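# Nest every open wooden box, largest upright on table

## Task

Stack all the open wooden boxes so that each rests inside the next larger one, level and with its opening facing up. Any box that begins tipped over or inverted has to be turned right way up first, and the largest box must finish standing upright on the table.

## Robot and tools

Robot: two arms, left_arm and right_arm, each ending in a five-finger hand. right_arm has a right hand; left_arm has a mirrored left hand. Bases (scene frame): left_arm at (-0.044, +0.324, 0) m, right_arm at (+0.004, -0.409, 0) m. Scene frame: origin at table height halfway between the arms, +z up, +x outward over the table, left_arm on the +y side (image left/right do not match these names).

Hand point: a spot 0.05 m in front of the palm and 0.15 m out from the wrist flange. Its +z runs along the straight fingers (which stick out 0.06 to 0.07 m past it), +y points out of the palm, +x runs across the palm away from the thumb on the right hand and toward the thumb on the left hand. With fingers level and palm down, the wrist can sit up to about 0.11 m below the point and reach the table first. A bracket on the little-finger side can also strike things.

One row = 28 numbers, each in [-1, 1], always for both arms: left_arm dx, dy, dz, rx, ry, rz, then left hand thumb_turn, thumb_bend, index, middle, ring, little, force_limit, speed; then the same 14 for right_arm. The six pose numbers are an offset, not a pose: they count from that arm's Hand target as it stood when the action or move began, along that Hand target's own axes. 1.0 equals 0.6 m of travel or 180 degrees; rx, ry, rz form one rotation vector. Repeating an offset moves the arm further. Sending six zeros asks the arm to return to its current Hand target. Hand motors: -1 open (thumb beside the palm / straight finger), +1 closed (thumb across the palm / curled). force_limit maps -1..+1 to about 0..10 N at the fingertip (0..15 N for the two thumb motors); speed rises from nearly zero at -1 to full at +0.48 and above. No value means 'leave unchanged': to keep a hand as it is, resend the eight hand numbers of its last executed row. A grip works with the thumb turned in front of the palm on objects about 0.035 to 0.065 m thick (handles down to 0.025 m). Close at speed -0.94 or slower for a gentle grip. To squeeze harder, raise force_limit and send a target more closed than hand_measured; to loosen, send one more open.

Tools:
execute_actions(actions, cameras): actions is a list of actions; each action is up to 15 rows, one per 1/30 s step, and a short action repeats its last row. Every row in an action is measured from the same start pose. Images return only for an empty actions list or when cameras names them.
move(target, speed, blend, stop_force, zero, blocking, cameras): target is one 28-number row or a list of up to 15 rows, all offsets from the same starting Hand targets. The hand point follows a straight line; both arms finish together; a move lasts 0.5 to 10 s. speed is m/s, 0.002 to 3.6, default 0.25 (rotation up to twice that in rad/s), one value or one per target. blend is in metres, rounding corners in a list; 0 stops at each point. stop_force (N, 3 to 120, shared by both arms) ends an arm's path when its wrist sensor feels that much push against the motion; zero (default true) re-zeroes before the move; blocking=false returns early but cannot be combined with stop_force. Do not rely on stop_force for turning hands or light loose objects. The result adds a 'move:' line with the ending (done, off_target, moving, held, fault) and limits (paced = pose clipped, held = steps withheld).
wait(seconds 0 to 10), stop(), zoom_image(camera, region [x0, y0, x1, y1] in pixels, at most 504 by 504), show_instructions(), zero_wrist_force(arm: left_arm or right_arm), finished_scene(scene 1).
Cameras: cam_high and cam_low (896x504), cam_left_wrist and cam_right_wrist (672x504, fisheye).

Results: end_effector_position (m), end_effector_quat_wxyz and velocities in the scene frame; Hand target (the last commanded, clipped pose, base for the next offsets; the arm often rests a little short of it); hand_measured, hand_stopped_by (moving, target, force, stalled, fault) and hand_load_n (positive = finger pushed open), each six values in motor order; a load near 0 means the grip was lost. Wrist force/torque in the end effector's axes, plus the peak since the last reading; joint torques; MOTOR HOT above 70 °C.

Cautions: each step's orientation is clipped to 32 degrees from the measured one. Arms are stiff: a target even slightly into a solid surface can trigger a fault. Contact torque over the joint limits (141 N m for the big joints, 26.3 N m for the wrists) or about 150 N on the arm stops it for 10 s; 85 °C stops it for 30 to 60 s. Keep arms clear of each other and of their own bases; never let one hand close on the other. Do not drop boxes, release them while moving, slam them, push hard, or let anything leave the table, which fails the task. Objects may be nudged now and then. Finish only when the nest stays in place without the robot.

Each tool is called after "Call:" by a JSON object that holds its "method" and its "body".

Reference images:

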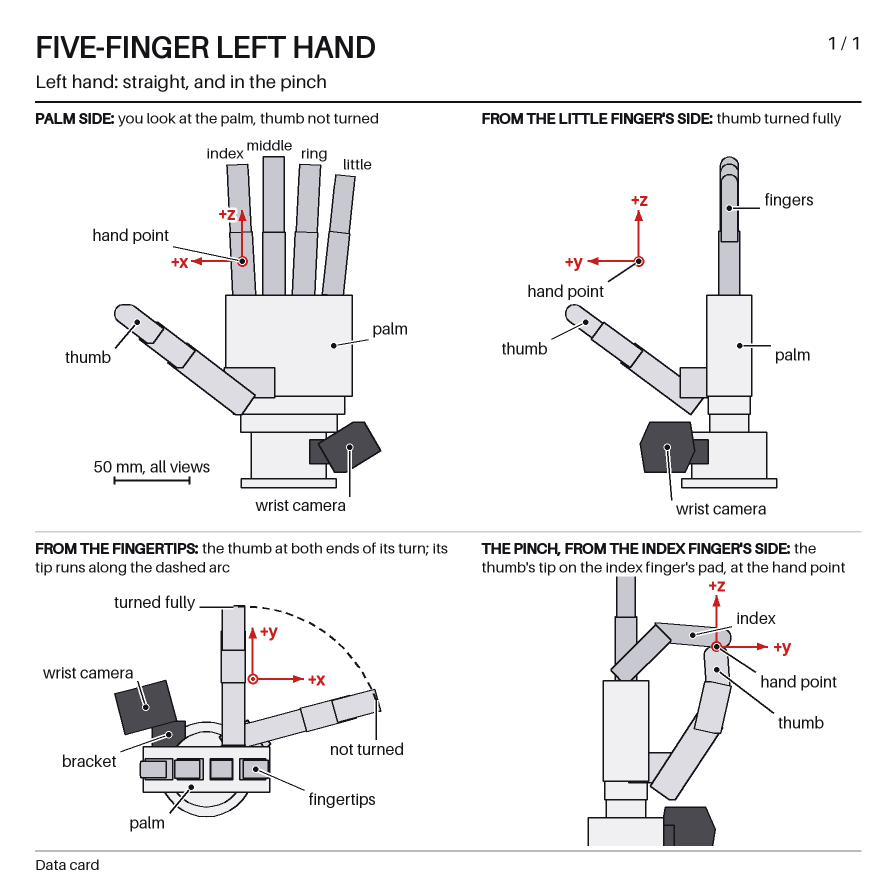

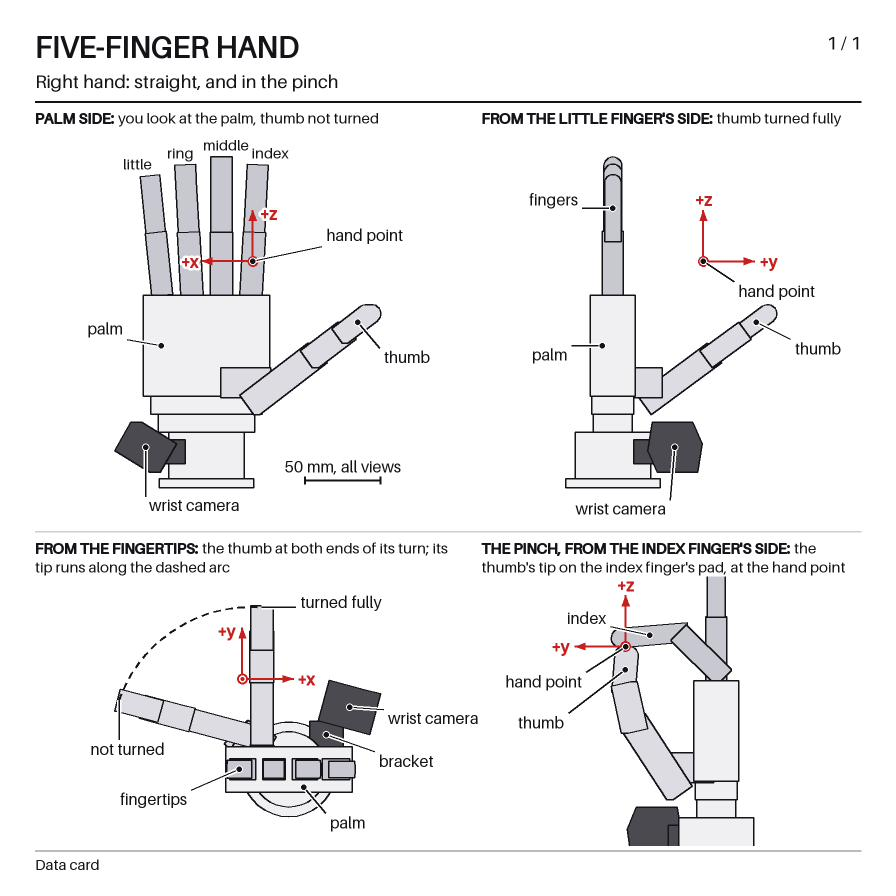

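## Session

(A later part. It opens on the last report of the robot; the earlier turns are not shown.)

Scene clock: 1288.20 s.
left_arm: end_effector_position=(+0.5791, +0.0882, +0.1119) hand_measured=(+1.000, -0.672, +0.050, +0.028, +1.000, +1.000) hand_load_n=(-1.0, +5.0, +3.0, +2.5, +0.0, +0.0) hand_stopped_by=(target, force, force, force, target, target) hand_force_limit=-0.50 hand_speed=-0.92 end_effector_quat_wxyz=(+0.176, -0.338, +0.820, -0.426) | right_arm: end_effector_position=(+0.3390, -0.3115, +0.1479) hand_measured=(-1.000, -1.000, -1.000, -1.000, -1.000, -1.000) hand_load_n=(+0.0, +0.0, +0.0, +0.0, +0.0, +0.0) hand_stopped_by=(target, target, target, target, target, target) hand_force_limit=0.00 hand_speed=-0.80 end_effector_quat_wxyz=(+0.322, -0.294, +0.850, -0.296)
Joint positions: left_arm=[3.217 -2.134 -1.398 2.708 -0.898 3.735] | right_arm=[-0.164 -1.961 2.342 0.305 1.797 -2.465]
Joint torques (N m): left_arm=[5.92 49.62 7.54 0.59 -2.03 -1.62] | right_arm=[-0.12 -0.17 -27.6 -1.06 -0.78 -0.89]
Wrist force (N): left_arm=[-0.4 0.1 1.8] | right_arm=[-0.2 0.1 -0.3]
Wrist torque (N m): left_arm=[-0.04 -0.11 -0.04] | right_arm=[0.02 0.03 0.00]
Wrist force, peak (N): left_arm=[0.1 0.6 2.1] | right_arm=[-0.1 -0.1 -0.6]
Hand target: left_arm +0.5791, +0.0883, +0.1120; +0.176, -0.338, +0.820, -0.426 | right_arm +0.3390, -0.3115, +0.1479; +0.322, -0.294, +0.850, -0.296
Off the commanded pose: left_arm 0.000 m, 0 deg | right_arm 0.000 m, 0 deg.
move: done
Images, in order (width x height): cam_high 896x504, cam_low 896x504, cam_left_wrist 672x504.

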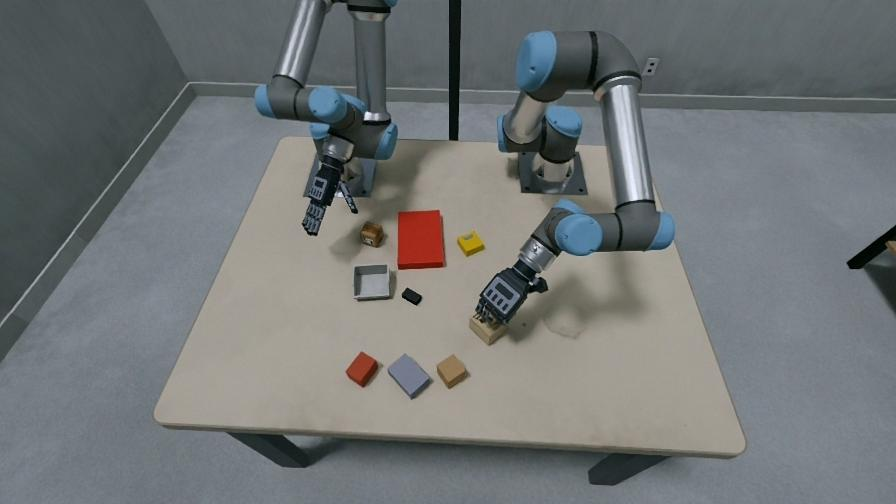

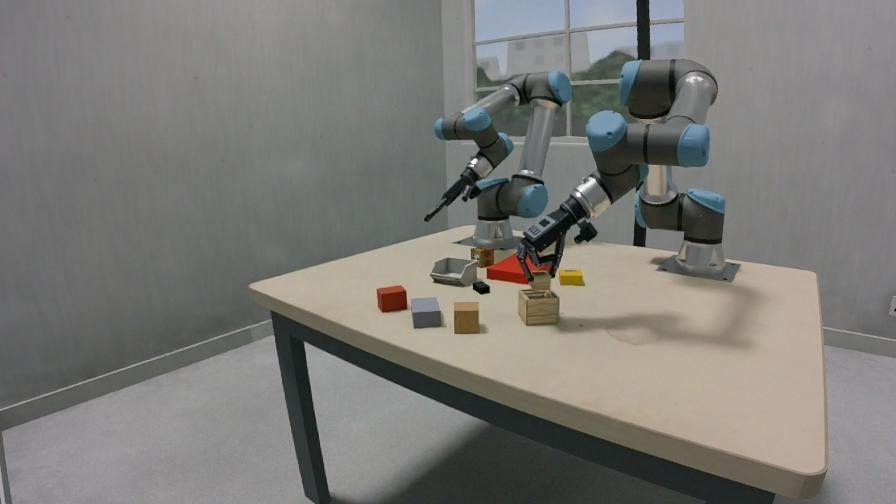

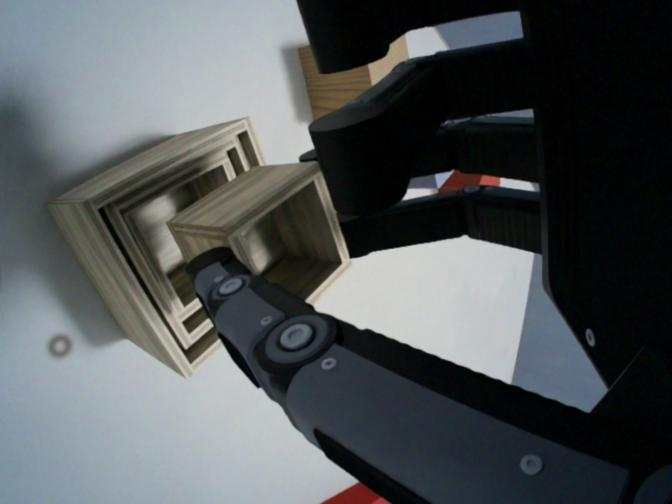

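Call:
{"method": "move", "body": {"target": [0,0.0205,0.01435,0,0,0,1,-0.42,0.2,0.2,1,1,-0.5,-0.92,0,0,0,0,0,0,-1,-1,-1,-1,-1,-1,0,-0.8], "speed": 0.02, "stop_force": 3, "cameras": ["cam_high","cam_low","cam_left_wrist"]}}

Call:
{"method": "zoom_image", "body": {"camera": "cam_left_wrist", "region": [80, 140, 280, 290]}}

Call:
{"method": "zoom_image", "body": {"camera": "cam_low", "region": [510, 265, 570, 325]}}

Scene clock: 1319.10 s.
left_arm: end_effector_position=(+0.5791, +0.0883, +0.0969) hand_measured=(+1.000, -0.672, +0.050, +0.028, +1.000, +1.000) hand_load_n=(-1.0, +5.0, +3.0, +2.5, +0.0, +0.0) hand_stopped_by=(target, force, force, force, target, target) hand_force_limit=-0.50 hand_speed=-0.92 end_effector_quat_wxyz=(+0.176, -0.338, +0.820, -0.426) | right_arm: end_effector_position=(+0.3390, -0.3115, +0.1479) hand_measured=(-1.000, -1.000, -1.000, -1.000, -1.000, -1.000) hand_load_n=(+0.0, +0.0, +0.0, +0.0, +0.0, +0.0) hand_stopped_by=(target, target, target, target, target, target) hand_force_limit=0.00 hand_speed=-0.80 end_effector_quat_wxyz=(+0.322, -0.294, +0.850, -0.296)
Joint positions: left_arm=[3.217 -2.148 -1.417 2.741 -0.898 3.735] | right_arm=[-0.164 -1.961 2.342 0.305 1.797 -2.465]
Joint torques (N m): left_arm=[5.53 51.04 26.62 -2.55 0.72 -0.93] | right_arm=[-0.31 0.41 -28.86 -1.01 -0.67 -0.94]
Wrist force (N): left_arm=[-0.3 0.3 1.9] | right_arm=[0.0 -0.1 -0.3]
Wrist torque (N m): left_arm=[-0.01 -0.12 -0.03] | right_arm=[0.00 0.01 0.01]
Wrist force, peak (N): left_arm=[-0.3 0.1 2.0] | right_arm=[0.2 -0.1 -0.5]
Hand target: left_arm +0.5791, +0.0883, +0.0969; +0.176, -0.338, +0.820, -0.426 | right_arm +0.3390, -0.3115, +0.1479; +0.322, -0.294, +0.850, -0.296
Off the commanded pose: left_arm 0.000 m, 0 deg | right_arm 0.000 m, 0 deg.
move: done
Images, in order (width x height): cam_high 896x504, cam_low 896x504, cam_left_wrist 672x504.

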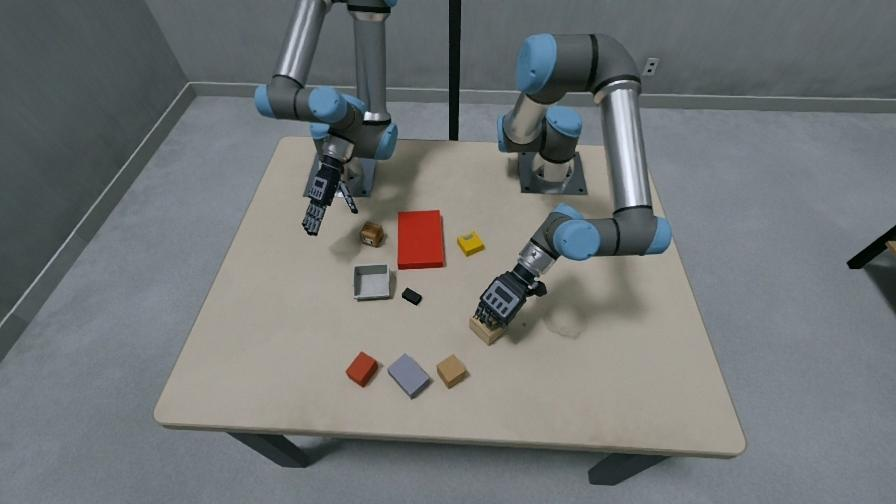

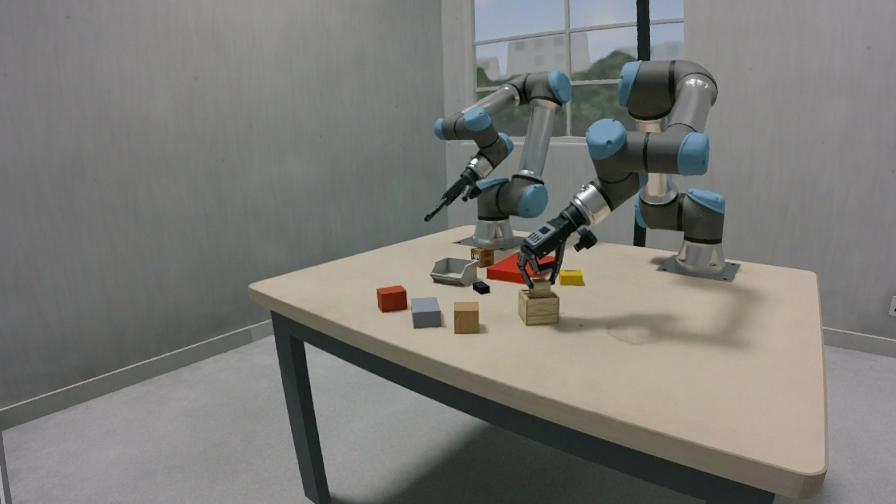

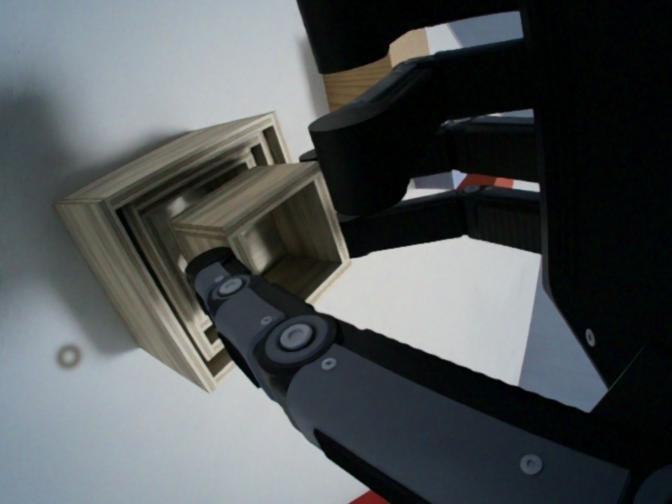

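Scaled by 2.520 from the camera's 672x504 image, which has a finer 960x720 frame.

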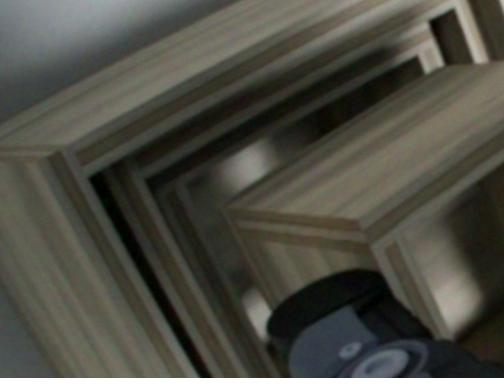

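Scaled by 8.400 from the camera's 896x504 image, which has a finer 1280x720 frame.

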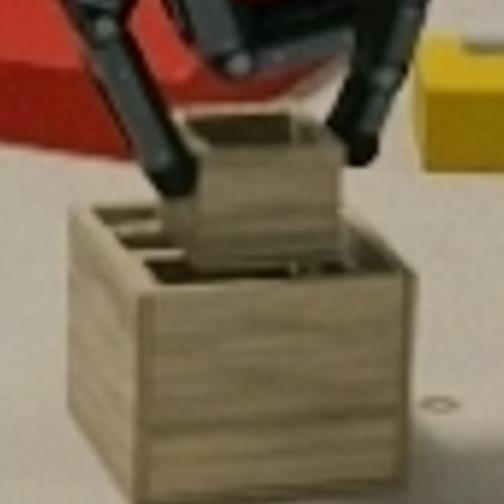

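Call:
{"method": "zoom_image", "body": {"camera": "cam_left_wrist", "region": [115, 185, 205, 255]}}

Call:
{"method": "zoom_image", "body": {"camera": "cam_left_wrist", "region": [150, 110, 340, 240]}}

Call:
{"method": "zoom_image", "body": {"camera": "cam_left_wrist", "region": [150, 270, 270, 400]}}

Scaled by 5.600 from the camera's 672x504 image, which has a finer 960x720 frame.

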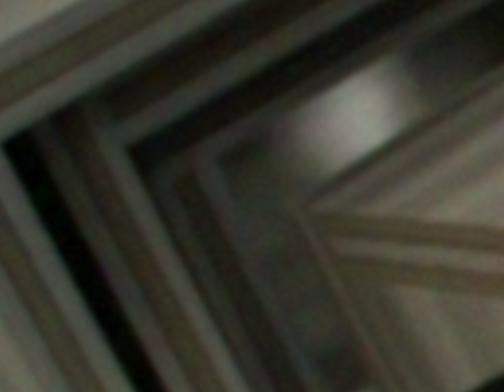

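Scaled by 2.653 from the camera's 672x504 image, which has a finer 960x720 frame.

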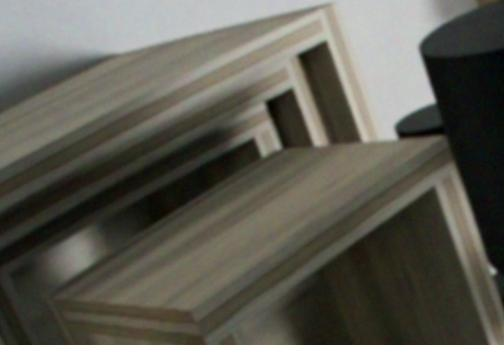

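Scaled by 3.877 from the camera's 672x504 image, which has a finer 960x720 frame.

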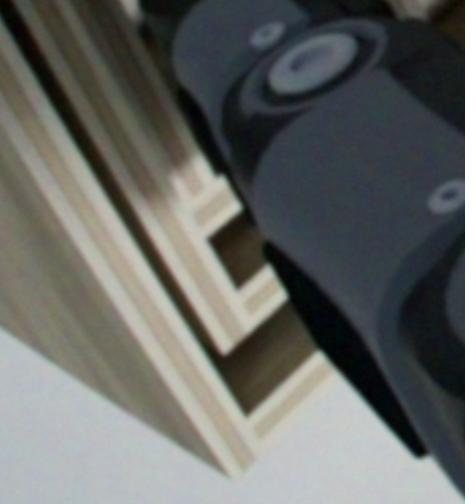

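Call:
{"method": "move", "body": {"target": [-0.0017,0.00629,0.00845,0,0,0,1,-0.42,0.2,0.2,1,1,-0.5,-0.92,0,0,0,0,0,0,-1,-1,-1,-1,-1,-1,0,-0.8], "speed": 0.015, "stop_force": 3, "cameras": ["cam_low","cam_left_wrist"]}}

Call:
{"method": "zoom_image", "body": {"camera": "cam_left_wrist", "region": [115, 185, 205, 255]}}

Call:
{"method": "zoom_image", "body": {"camera": "cam_left_wrist", "region": [150, 110, 340, 240]}}

Call:
{"method": "zoom_image", "body": {"camera": "cam_low", "region": [510, 265, 570, 325]}}

Scene clock: 1341.73 s.
left_arm: end_effector_position=(+0.5812, +0.0876, +0.0910) hand_measured=(+1.000, -0.672, +0.050, +0.028, +1.000, +1.000) hand_load_n=(-1.0, +5.5, +3.0, +2.5, +0.0, +0.0) hand_stopped_by=(target, force, force, force, target, target) hand_force_limit=-0.50 hand_speed=-0.92 end_effector_quat_wxyz=(+0.176, -0.338, +0.820, -0.426) | right_arm: end_effector_position=(+0.3390, -0.3115, +0.1479) hand_measured=(-1.000, -1.000, -1.000, -1.000, -1.000, -1.000) hand_load_n=(+0.0, +0.0, +0.0, +0.0, +0.0, +0.0) hand_stopped_by=(target, target, target, target, target, target) hand_force_limit=0.00 hand_speed=-0.80 end_effector_quat_wxyz=(+0.322, -0.294, +0.850, -0.296)
Joint positions: left_arm=[3.216 -2.159 -1.416 2.751 -0.899 3.733] | right_arm=[-0.164 -1.961 2.342 0.305 1.797 -2.465]
Joint torques (N m): left_arm=[1.19 50.78 20.26 -2.5 -0.16 0.63] | right_arm=[-0.53 0.45 -28.16 -1.35 -0.91 -0.96]
Wrist force (N): left_arm=[-0.2 0.1 1.8] | right_arm=[0.2 -0.2 -0.3]
Wrist torque (N m): left_arm=[-0.03 -0.13 0.04] | right_arm=[-0.01 -0.02 0.01]
Wrist force, peak (N): left_arm=[-0.4 0.3 2.0] | right_arm=[0.0 0.2 -0.5]
Hand target: left_arm +0.5812, +0.0876, +0.0909; +0.176, -0.338, +0.820, -0.426 | right_arm +0.3390, -0.3115, +0.1479; +0.322, -0.294, +0.850, -0.296
Off the commanded pose: left_arm 0.000 m, 0 deg | right_arm 0.000 m, 0 deg.
move: done
Images, in order (width x height): cam_low 896x504, cam_left_wrist 672x504.

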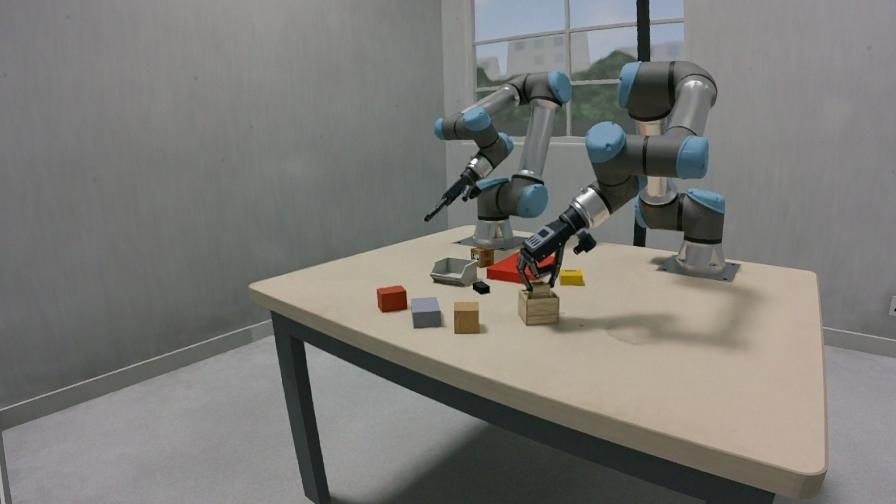

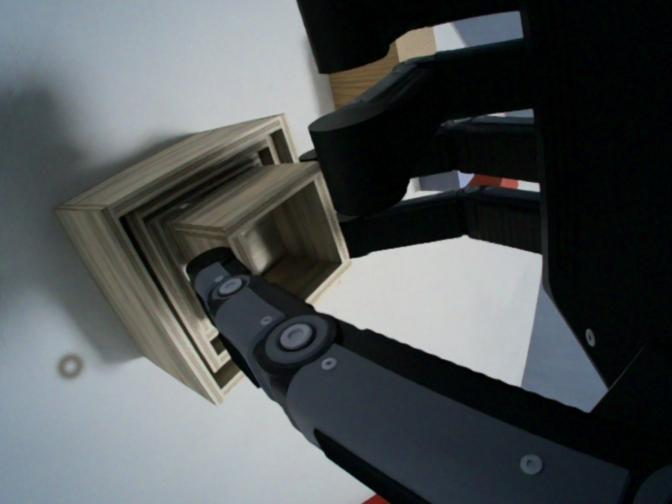

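Scaled by 5.600 from the camera's 672x504 image, which has a finer 960x720 frame.

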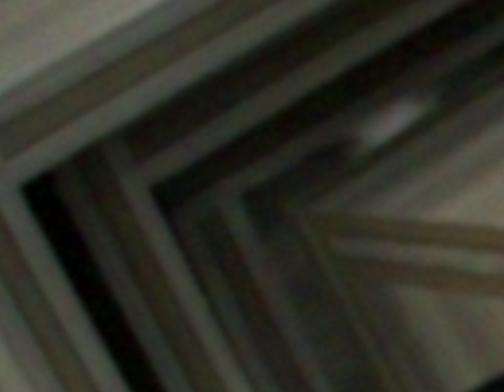

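Scaled by 2.653 from the camera's 672x504 image, which has a finer 960x720 frame.

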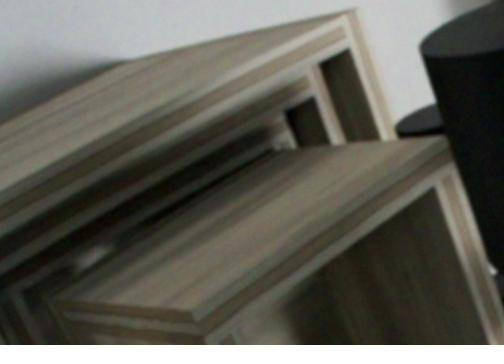

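Scaled by 8.400 from the camera's 896x504 image, which has a finer 1280x720 frame.

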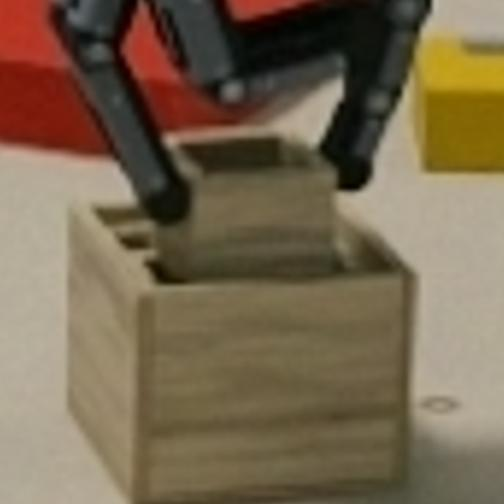

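Call:
{"method": "move", "body": {"target": [0,0.00614,0.0043,0,0,0,1,-0.42,0.2,0.2,1,1,-0.5,-0.92,0,0,0,0,0,0,-1,-1,-1,-1,-1,-1,0,-0.8], "speed": 0.008, "stop_force": 3, "cameras": ["cam_low","cam_left_wrist"]}}

Call:
{"method": "zoom_image", "body": {"camera": "cam_left_wrist", "region": [115, 185, 205, 255]}}

Call:
{"method": "zoom_image", "body": {"camera": "cam_left_wrist", "region": [150, 110, 340, 240]}}

Call:
{"method": "zoom_image", "body": {"camera": "cam_low", "region": [510, 265, 570, 325]}}

Scene clock: 1348.80 s.
left_arm: end_effector_position=(+0.5812, +0.0876, +0.0864) hand_measured=(+1.000, -0.672, +0.050, +0.028, +1.000, +1.000) hand_load_n=(-0.5, +5.0, +2.5, +2.0, +0.0, +0.0) hand_stopped_by=(target, force, force, force, target, target) hand_force_limit=-0.50 hand_speed=-0.92 end_effector_quat_wxyz=(+0.176, -0.339, +0.820, -0.426) | right_arm: end_effector_position=(+0.3390, -0.3115, +0.1479) hand_measured=(-1.000, -1.000, -1.000, -1.000, -1.000, -1.000) hand_load_n=(+0.0, +0.0, +0.0, +0.0, +0.0, +0.0) hand_stopped_by=(target, target, target, target, target, target) hand_force_limit=0.00 hand_speed=-0.80 end_effector_quat_wxyz=(+0.322, -0.294, +0.850, -0.296)
Joint positions: left_arm=[3.216 -2.163 -1.421 2.761 -0.899 3.733] | right_arm=[-0.164 -1.961 2.342 0.305 1.797 -2.465]
Joint torques (N m): left_arm=[4.95 37.2 17.81 -2.27 1.41 0.48] | right_arm=[-0.64 0.96 -28.94 -1.2 -0.86 -0.98]
Wrist force (N): left_arm=[0.2 -1.3 0.0] | right_arm=[0.0 0.1 -0.3]
Wrist torque (N m): left_arm=[-0.07 -0.16 0.06] | right_arm=[0.03 0.01 0.01]
Wrist force, peak (N): left_arm=[-0.1 0.4 2.0] | right_arm=[0.2 -0.2 -0.5]
Hand target: left_arm +0.5812, +0.0876, +0.0865; +0.176, -0.338, +0.820, -0.426 | right_arm +0.3390, -0.3115, +0.1479; +0.322, -0.294, +0.850, -0.296
Off the commanded pose: left_arm 0.000 m, 0 deg | right_arm 0.000 m, 0 deg.
move: done
Images, in order (width x height): cam_low 896x504, cam_left_wrist 672x504.

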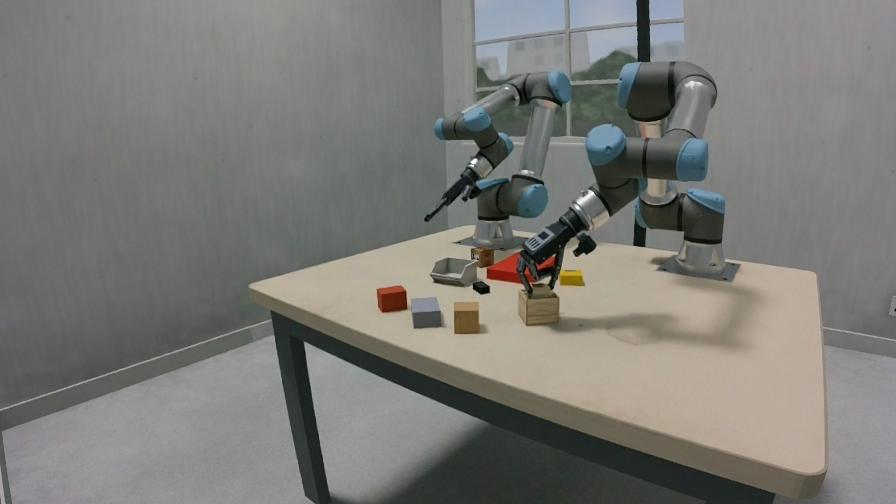

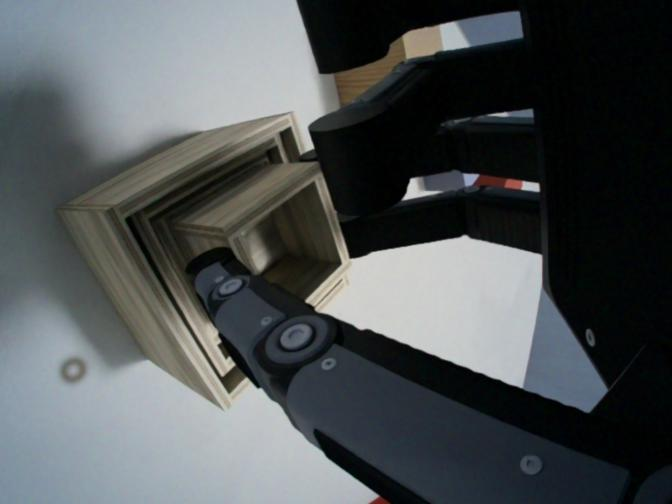

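Scaled by 5.600 from the camera's 672x504 image, which has a finer 960x720 frame.

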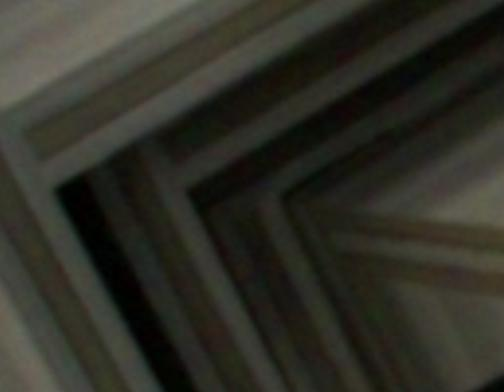

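Scaled by 2.653 from the camera's 672x504 image, which has a finer 960x720 frame.

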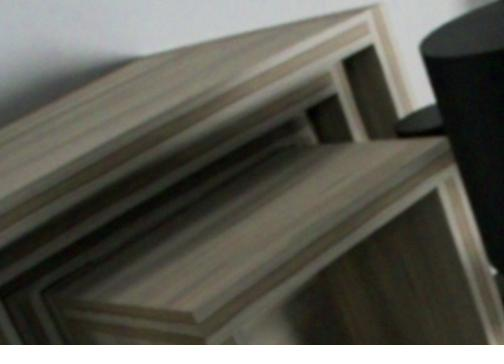

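Scaled by 8.400 from the camera's 896x504 image, which has a finer 1280x720 frame.

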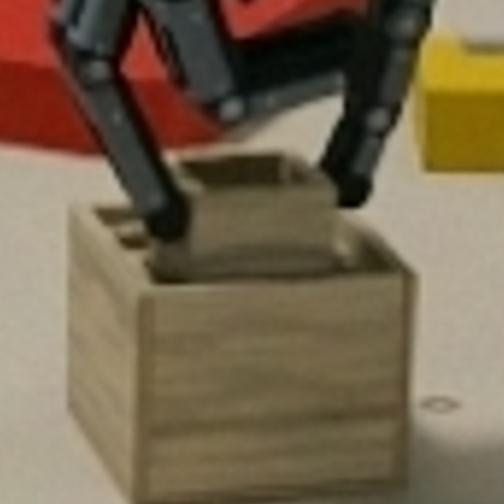

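Call:
{"method": "wait", "body": {"seconds": 0.3}}

Call:
{"method": "zoom_image", "body": {"camera": "cam_left_wrist", "region": [150, 205, 210, 265]}}

Call:
{"method": "zoom_image", "body": {"camera": "cam_left_wrist", "region": [220, 130, 300, 200]}}

Call:
{"method": "zoom_image", "body": {"camera": "cam_left_wrist", "region": [180, 280, 370, 410]}}

Scene clock: 1362.03 s.
left_arm: end_effector_position=(+0.5812, +0.0876, +0.0865) hand_measured=(+1.000, -0.672, +0.050, +0.028, +1.000, +1.000) hand_load_n=(-0.5, +5.0, +2.5, +2.0, +0.0, +0.0) hand_stopped_by=(target, force, force, force, target, target) hand_force_limit=-0.50 hand_speed=-0.92 end_effector_quat_wxyz=(+0.176, -0.338, +0.820, -0.426) | right_arm: end_effector_position=(+0.3390, -0.3115, +0.1479) hand_measured=(-1.000, -1.000, -1.000, -1.000, -1.000, -1.000) hand_load_n=(+0.0, +0.0, +0.0, +0.0, +0.0, +0.0) hand_stopped_by=(target, target, target, target, target, target) hand_force_limit=0.00 hand_speed=-0.80 end_effector_quat_wxyz=(+0.322, -0.294, +0.850, -0.296)
Joint positions: left_arm=[3.216 -2.163 -1.421 2.761 -0.899 3.733] | right_arm=[-0.164 -1.961 2.342 0.305 1.797 -2.465]
Joint torques (N m): left_arm=[4.92 48.98 26.25 -2.32 1.44 -1.18] | right_arm=[-0.16 0.05 -28.41 -1.35 -0.71 -0.73]
Wrist force (N): left_arm=[0.2 -1.1 0.1] | right_arm=[-0.2 -0.1 -0.2]
Wrist torque (N m): left_arm=[-0.05 -0.15 0.05] | right_arm=[0.01 0.04 0.00]
Wrist force, peak (N): left_arm=[0.2 -1.4 0.4] | right_arm=[0.2 0.1 -0.5]
Hand target: left_arm +0.5812, +0.0876, +0.0865; +0.176, -0.338, +0.820, -0.426 | right_arm +0.3390, -0.3115, +0.1479; +0.322, -0.294, +0.850, -0.296
Off the commanded pose: left_arm 0.000 m, 0 deg | right_arm 0.000 m, 0 deg.
wait: 0.30 s; at rest from the start

Scaled by 8.400 from the camera's 672x504 image, which has a finer 960x720 frame.
This view is cut from an older image: the scene may have changed since it was taken.

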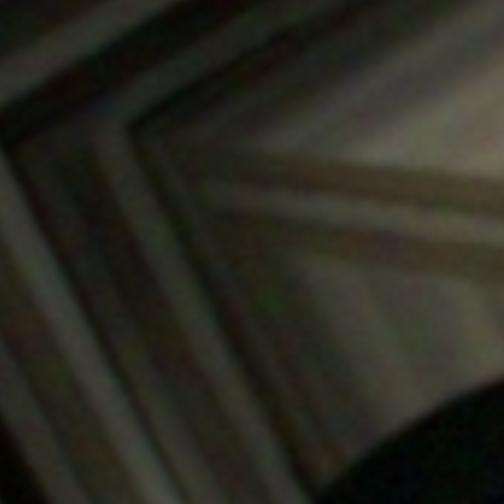

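Scaled by 6.300 from the camera's 672x504 image, which has a finer 960x720 frame.
This view is cut from an older image: the scene may have changed since it was taken.

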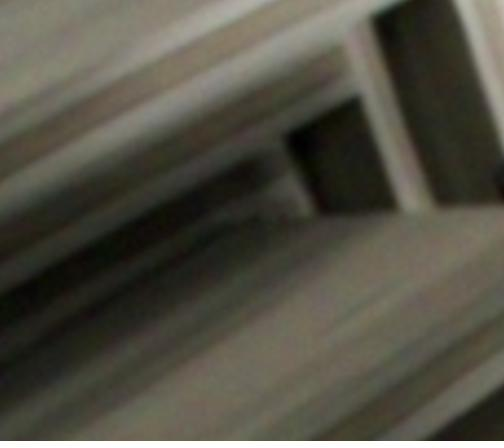

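Scaled by 2.653 from the camera's 672x504 image, which has a finer 960x720 frame.
This view is cut from an older image: the scene may have changed since it was taken.

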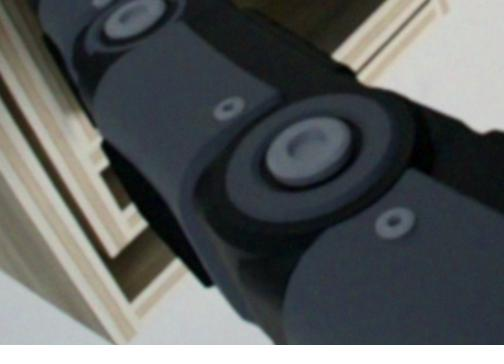

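Call:
{"method": "zoom_image", "body": {"camera": "cam_low", "region": [515, 280, 565, 310]}}

Scaled by 10.080 from the camera's 896x504 image, which has a finer 1280x720 frame.
This view is cut from an older image: the scene may have changed since it was taken.

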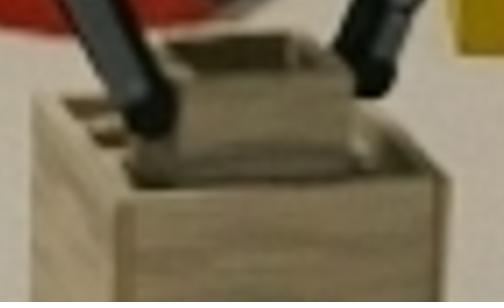

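Call:
{"method": "move", "body": {"target": [0,0.00136,0.00096,0,0,0,1,-0.42,0.2,0.2,1,1,-0.5,-0.92,0,0,0,0,0,0,-1,-1,-1,-1,-1,-1,0,-0.8], "speed": 0.006}}

Call:
{"method": "wait", "body": {"seconds": 0.2}}

Scene clock: 1374.03 s.
left_arm: end_effector_position=(+0.5812, +0.0876, +0.0854) hand_measured=(+1.000, -0.672, +0.050, +0.028, +1.000, +1.000) hand_load_n=(-1.0, +5.0, +2.5, +3.0, +0.0, +0.0) hand_stopped_by=(target, force, force, force, target, target) hand_force_limit=-0.50 hand_speed=-0.92 end_effector_quat_wxyz=(+0.176, -0.338, +0.820, -0.426) | right_arm: end_effector_position=(+0.3390, -0.3115, +0.1479) hand_measured=(-1.000, -1.000, -1.000, -1.000, -1.000, -1.000) hand_load_n=(+0.0, +0.0, +0.0, +0.0, +0.0, +0.0) hand_stopped_by=(target, target, target, target, target, target) hand_force_limit=0.00 hand_speed=-0.80 end_effector_quat_wxyz=(+0.322, -0.294, +0.850, -0.296)
Joint positions: left_arm=[3.216 -2.164 -1.422 2.763 -0.899 3.733] | right_arm=[-0.164 -1.961 2.342 0.305 1.797 -2.465]
Joint torques (N m): left_arm=[4.4 28.47 7.58 0.26 1.3 -1.26] | right_arm=[-0.26 2.38 -27.57 -1.23 -0.72 -0.94]
Wrist force (N): left_arm=[-0.2 0.3 1.8] | right_arm=[0.0 0.0 -0.1]
Wrist torque (N m): left_arm=[-0.01 -0.13 0.04] | right_arm=[0.01 0.00 0.01]
Wrist force, peak (N): left_arm=[-0.1 0.3 1.9] | right_arm=[0.3 0.2 -0.5]
Hand target: left_arm +0.5812, +0.0876, +0.0855; +0.176, -0.338, +0.820, -0.426 | right_arm +0.3390, -0.3115, +0.1479; +0.322, -0.294, +0.850, -0.296
Off the commanded pose: left_arm 0.000 m, 0 deg | right_arm 0.000 m, 0 deg.
move: done

Scene clock: 1374.23 s.
left_arm: end_effector_position=(+0.5812, +0.0876, +0.0854) hand_measured=(+1.000, -0.672, +0.050, +0.028, +1.000, +1.000) hand_load_n=(-1.0, +4.5, +2.0, +3.0, +0.0, +0.0) hand_stopped_by=(target, force, force, force, target, target) hand_force_limit=-0.50 hand_speed=-0.92 end_effector_quat_wxyz=(+0.176, -0.338, +0.820, -0.426) | right_arm: end_effector_position=(+0.3390, -0.3115, +0.1479) hand_measured=(-1.000, -1.000, -1.000, -1.000, -1.000, -1.000) hand_load_n=(-0.5, +0.0, +0.0, +0.0, +0.0, +0.0) hand_stopped_by=(target, target, target, target, target, target) hand_force_limit=0.00 hand_speed=-0.80 end_effector_quat_wxyz=(+0.322, -0.294, +0.850, -0.296)
Joint positions: left_arm=[3.216 -2.164 -1.422 2.763 -0.899 3.733] | right_arm=[-0.164 -1.961 2.342 0.305 1.797 -2.465]
Joint torques (N m): left_arm=[3.79 29.05 8.22 -0.46 1.08 -1.34] | right_arm=[-0.06 0.32 -28.43 -1.3 -0.86 -0.96]
Wrist force (N): left_arm=[-0.4 0.2 1.6] | right_arm=[-0.2 0.0 -0.1]
Wrist torque (N m): left_arm=[-0.01 -0.11 0.03] | right_arm=[0.01 0.04 0.00]
Wrist force, peak (N): left_arm=[0.0 0.2 1.9] | right_arm=[-0.2 0.0 -0.5]
Hand target: left_arm +0.5812, +0.0876, +0.0855; +0.176, -0.338, +0.820, -0.426 | right_arm +0.3390, -0.3115, +0.1479; +0.322, -0.294, +0.850, -0.296
Off the commanded pose: left_arm 0.000 m, 0 deg | right_arm 0.000 m, 0 deg.
wait: 0.20 s; at rest by 0.17 s

Call:
{"method": "move", "body": {"target": [0,0.00546,0.00383,0,0,0,1,-0.42,0.2,0.2,1,1,-0.5,-0.92,0,0,0,0,0,0,-1,-1,-1,-1,-1,-1,0,-0.8], "speed": 0.006, "stop_force": 3, "cameras": ["cam_low","cam_left_wrist"]}}

Call:
{"method": "zoom_image", "body": {"camera": "cam_left_wrist", "region": [150, 195, 220, 265]}}

Call:
{"method": "zoom_image", "body": {"camera": "cam_low", "region": [510, 265, 570, 325]}}

Scene clock: 1378.13 s.
left_arm: end_effector_position=(+0.5812, +0.0876, +0.0814) hand_measured=(+1.000, -0.672, +0.050, +0.028, +1.000, +1.000) hand_load_n=(-1.0, +5.0, +2.5, +3.0, +0.0, +0.0) hand_stopped_by=(target, force, force, force, target, target) hand_force_limit=-0.50 hand_speed=-0.92 end_effector_quat_wxyz=(+0.176, -0.339, +0.820, -0.426) | right_arm: end_effector_position=(+0.3390, -0.3115, +0.1479) hand_measured=(-1.000, -1.000, -1.000, -1.000, -1.000, -1.000) hand_load_n=(+0.0, +0.0, +0.0, +0.0, +0.0, +0.0) hand_stopped_by=(target, target, target, target, target, target) hand_force_limit=0.00 hand_speed=-0.80 end_effector_quat_wxyz=(+0.322, -0.294, +0.850, -0.296)
Joint positions: left_arm=[3.216 -2.168 -1.426 2.772 -0.899 3.733] | right_arm=[-0.164 -1.961 2.342 0.305 1.797 -2.465]
Joint torques (N m): left_arm=[-0.48 38.25 15.71 -2.11 0.38 -0.83] | right_arm=[-0.4 0.47 -28.51 -1.16 -0.84 -0.92]
Wrist force (N): left_arm=[-0.2 0.4 1.7] | right_arm=[0.1 0.0 -0.4]
Wrist torque (N m): left_arm=[0.02 -0.14 0.03] | right_arm=[0.03 0.00 0.02]
Wrist force, peak (N): left_arm=[-0.2 0.4 2.0] | right_arm=[0.3 -0.1 -0.5]
Hand target: left_arm +0.5812, +0.0876, +0.0815; +0.176, -0.338, +0.820, -0.426 | right_arm +0.3390, -0.3115, +0.1479; +0.322, -0.294, +0.850, -0.296
Off the commanded pose: left_arm 0.000 m, 0 deg | right_arm 0.000 m, 0 deg.
move: done
Images, in order (width x height): cam_low 896x504, cam_left_wrist 672x504.

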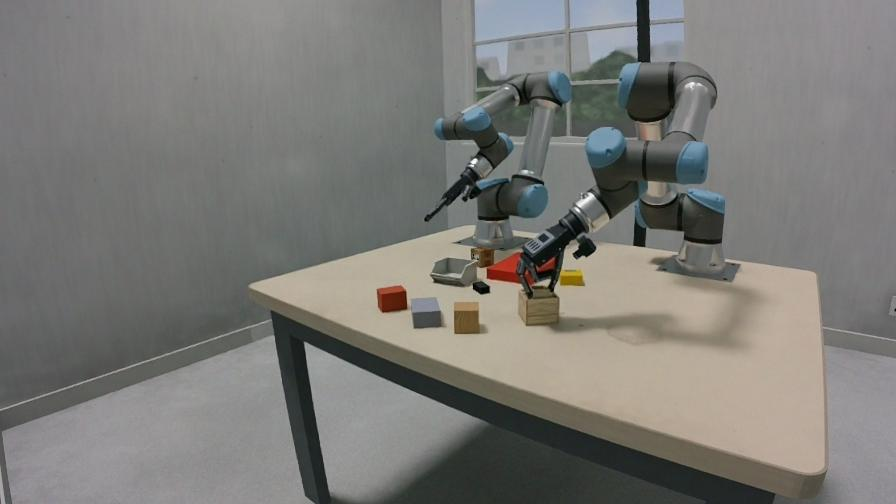

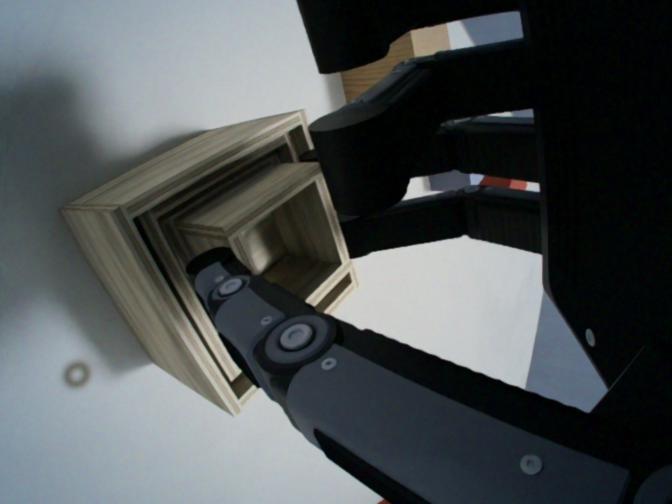

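Scaled by 7.200 from the camera's 672x504 image, which has a finer 960x720 frame.

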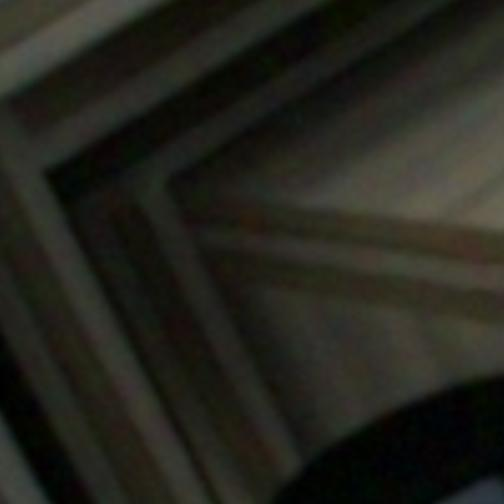

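Scaled by 8.400 from the camera's 896x504 image, which has a finer 1280x720 frame.

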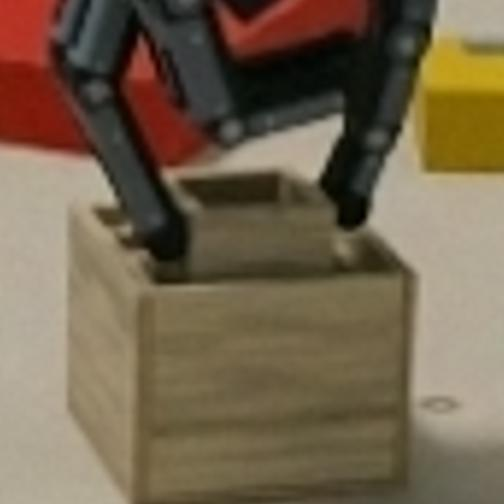

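Call:
{"method": "move", "body": {"target": [0,0.00566,0.00498,0,0,0,1,-0.42,0.2,0.2,1,1,-0.5,-0.92,0,0,0,0,0,0,-1,-1,-1,-1,-1,-1,0,-0.8], "speed": 0.006, "stop_force": 3, "cameras": ["cam_low","cam_left_wrist"]}}

Call:
{"method": "zoom_image", "body": {"camera": "cam_left_wrist", "region": [150, 195, 220, 265]}}

Call:
{"method": "zoom_image", "body": {"camera": "cam_low", "region": [510, 265, 570, 325]}}

Scene clock: 1385.90 s.
left_arm: end_effector_position=(+0.5816, +0.0873, +0.0769) hand_measured=(+1.000, -0.672, +0.050, +0.028, +1.000, +1.000) hand_load_n=(-1.0, +5.0, +2.5, +3.0, +0.0, +0.0) hand_stopped_by=(target, force, force, force, target, target) hand_force_limit=-0.50 hand_speed=-0.92 end_effector_quat_wxyz=(+0.176, -0.339, +0.820, -0.426) | right_arm: end_effector_position=(+0.3390, -0.3115, +0.1479) hand_measured=(-1.000, -1.000, -1.000, -1.000, -1.000, -1.000) hand_load_n=(+0.0, +0.0, +0.0, +0.0, +0.0, +0.0) hand_stopped_by=(target, target, target, target, target, target) hand_force_limit=0.00 hand_speed=-0.80 end_effector_quat_wxyz=(+0.322, -0.294, +0.850, -0.296)
Joint positions: left_arm=[3.215 -2.174 -1.43 2.781 -0.9 3.733] | right_arm=[-0.164 -1.961 2.342 0.305 1.797 -2.465]
Joint torques (N m): left_arm=[-5.51 40.72 12.96 -2.28 -1.61 -1.13] | right_arm=[-0.07 1.17 -28.19 -1.12 -0.78 -0.92]
Wrist force (N): left_arm=[-0.1 0.3 1.8] | right_arm=[-0.2 0.2 -0.2]
Wrist torque (N m): left_arm=[0.00 -0.14 0.05] | right_arm=[0.03 0.03 0.01]
Wrist force, peak (N): left_arm=[-0.3 0.3 2.1] | right_arm=[0.0 0.2 -0.5]
Hand target: left_arm +0.5816, +0.0873, +0.0770; +0.176, -0.338, +0.820, -0.426 | right_arm +0.3390, -0.3115, +0.1479; +0.322, -0.294, +0.850, -0.296
Off the commanded pose: left_arm 0.000 m, 0 deg | right_arm 0.000 m, 0 deg.
move: done
Images, in order (width x height): cam_low 896x504, cam_left_wrist 672x504.

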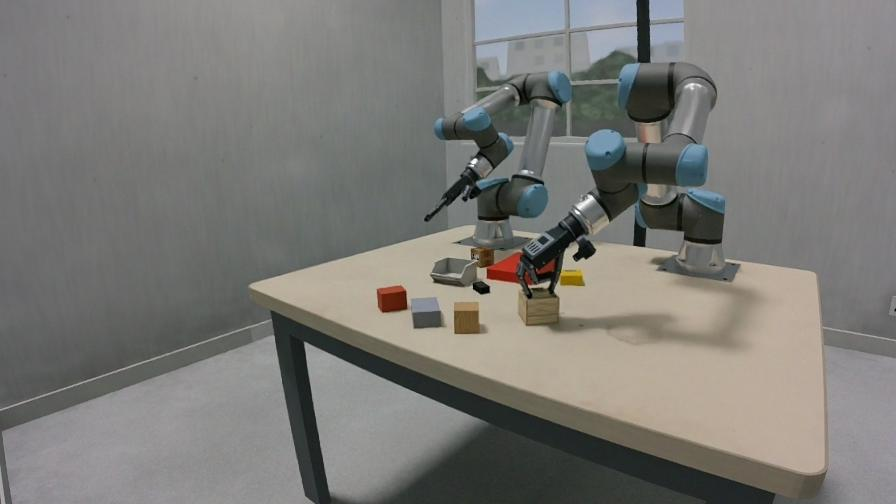

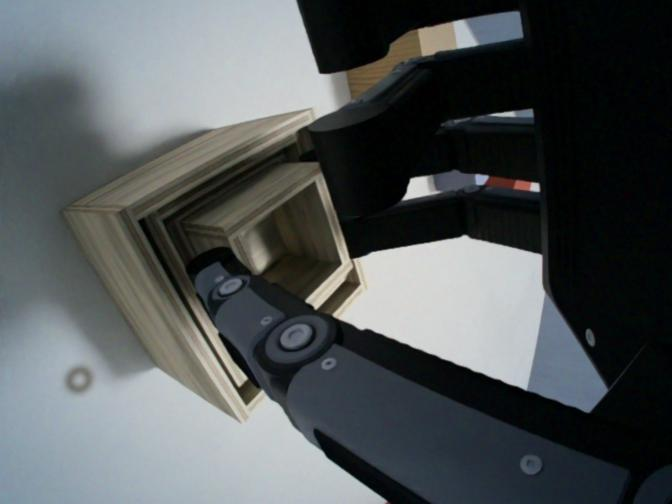

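Scaled by 7.200 from the camera's 672x504 image, which has a finer 960x720 frame.

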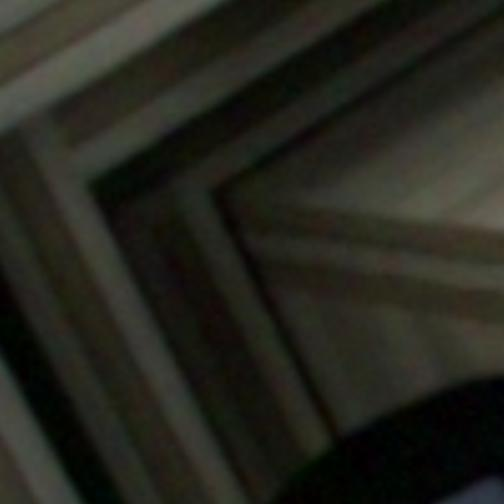

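Scaled by 8.400 from the camera's 896x504 image, which has a finer 1280x720 frame.

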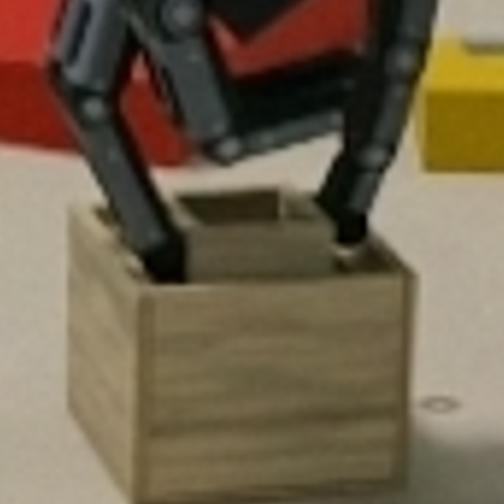

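Call:
{"method": "move", "body": {"target": [0,0.0041,0.0029,0,0,0,1,-0.42,0.2,0.2,1,1,-0.5,-0.92,0,0,0,0,0,0,-1,-1,-1,-1,-1,-1,0,-0.8], "speed": 0.006, "stop_force": 3, "cameras": ["cam_left_wrist"]}}

Scene clock: 1396.10 s.
left_arm: end_effector_position=(+0.5816, +0.0873, +0.0739) hand_measured=(+1.000, -0.672, +0.050, +0.028, +1.000, +1.000) hand_load_n=(-0.5, +4.5, +2.0, +3.0, +0.0, +0.0) hand_stopped_by=(target, force, force, force, target, target) hand_force_limit=-0.50 hand_speed=-0.92 end_effector_quat_wxyz=(+0.176, -0.339, +0.820, -0.426) | right_arm: end_effector_position=(+0.3390, -0.3115, +0.1479) hand_measured=(-1.000, -1.000, -1.000, -1.000, -1.000, -1.000) hand_load_n=(+0.0, +0.0, +0.0, +0.0, +0.0, +0.0) hand_stopped_by=(target, target, target, target, target, target) hand_force_limit=0.00 hand_speed=-0.80 end_effector_quat_wxyz=(+0.322, -0.294, +0.850, -0.296)
Joint positions: left_arm=[3.215 -2.177 -1.433 2.787 -0.9 3.733] | right_arm=[-0.164 -1.961 2.342 0.305 1.797 -2.465]
Joint torques (N m): left_arm=[0.84 37.78 14.13 -2.25 -0.37 0.18] | right_arm=[-0.52 0.72 -28.84 -1.2 -0.84 -0.78]
Wrist force (N): left_arm=[-0.2 0.2 1.8] | right_arm=[0.1 0.1 -0.3]
Wrist torque (N m): left_arm=[-0.01 -0.13 0.05] | right_arm=[0.03 0.00 0.02]
Wrist force, peak (N): left_arm=[-0.3 0.3 2.0] | right_arm=[0.2 -0.1 -0.5]
Hand target: left_arm +0.5816, +0.0873, +0.0739; +0.176, -0.338, +0.820, -0.426 | right_arm +0.3390, -0.3115, +0.1479; +0.322, -0.294, +0.850, -0.296
Off the commanded pose: left_arm 0.000 m, 0 deg | right_arm 0.000 m, 0 deg.
move: done
Images, in order (width x height): cam_left_wrist 672x504.

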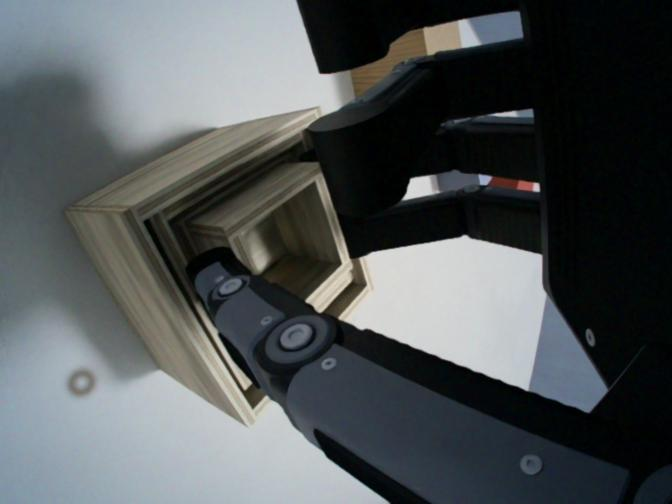

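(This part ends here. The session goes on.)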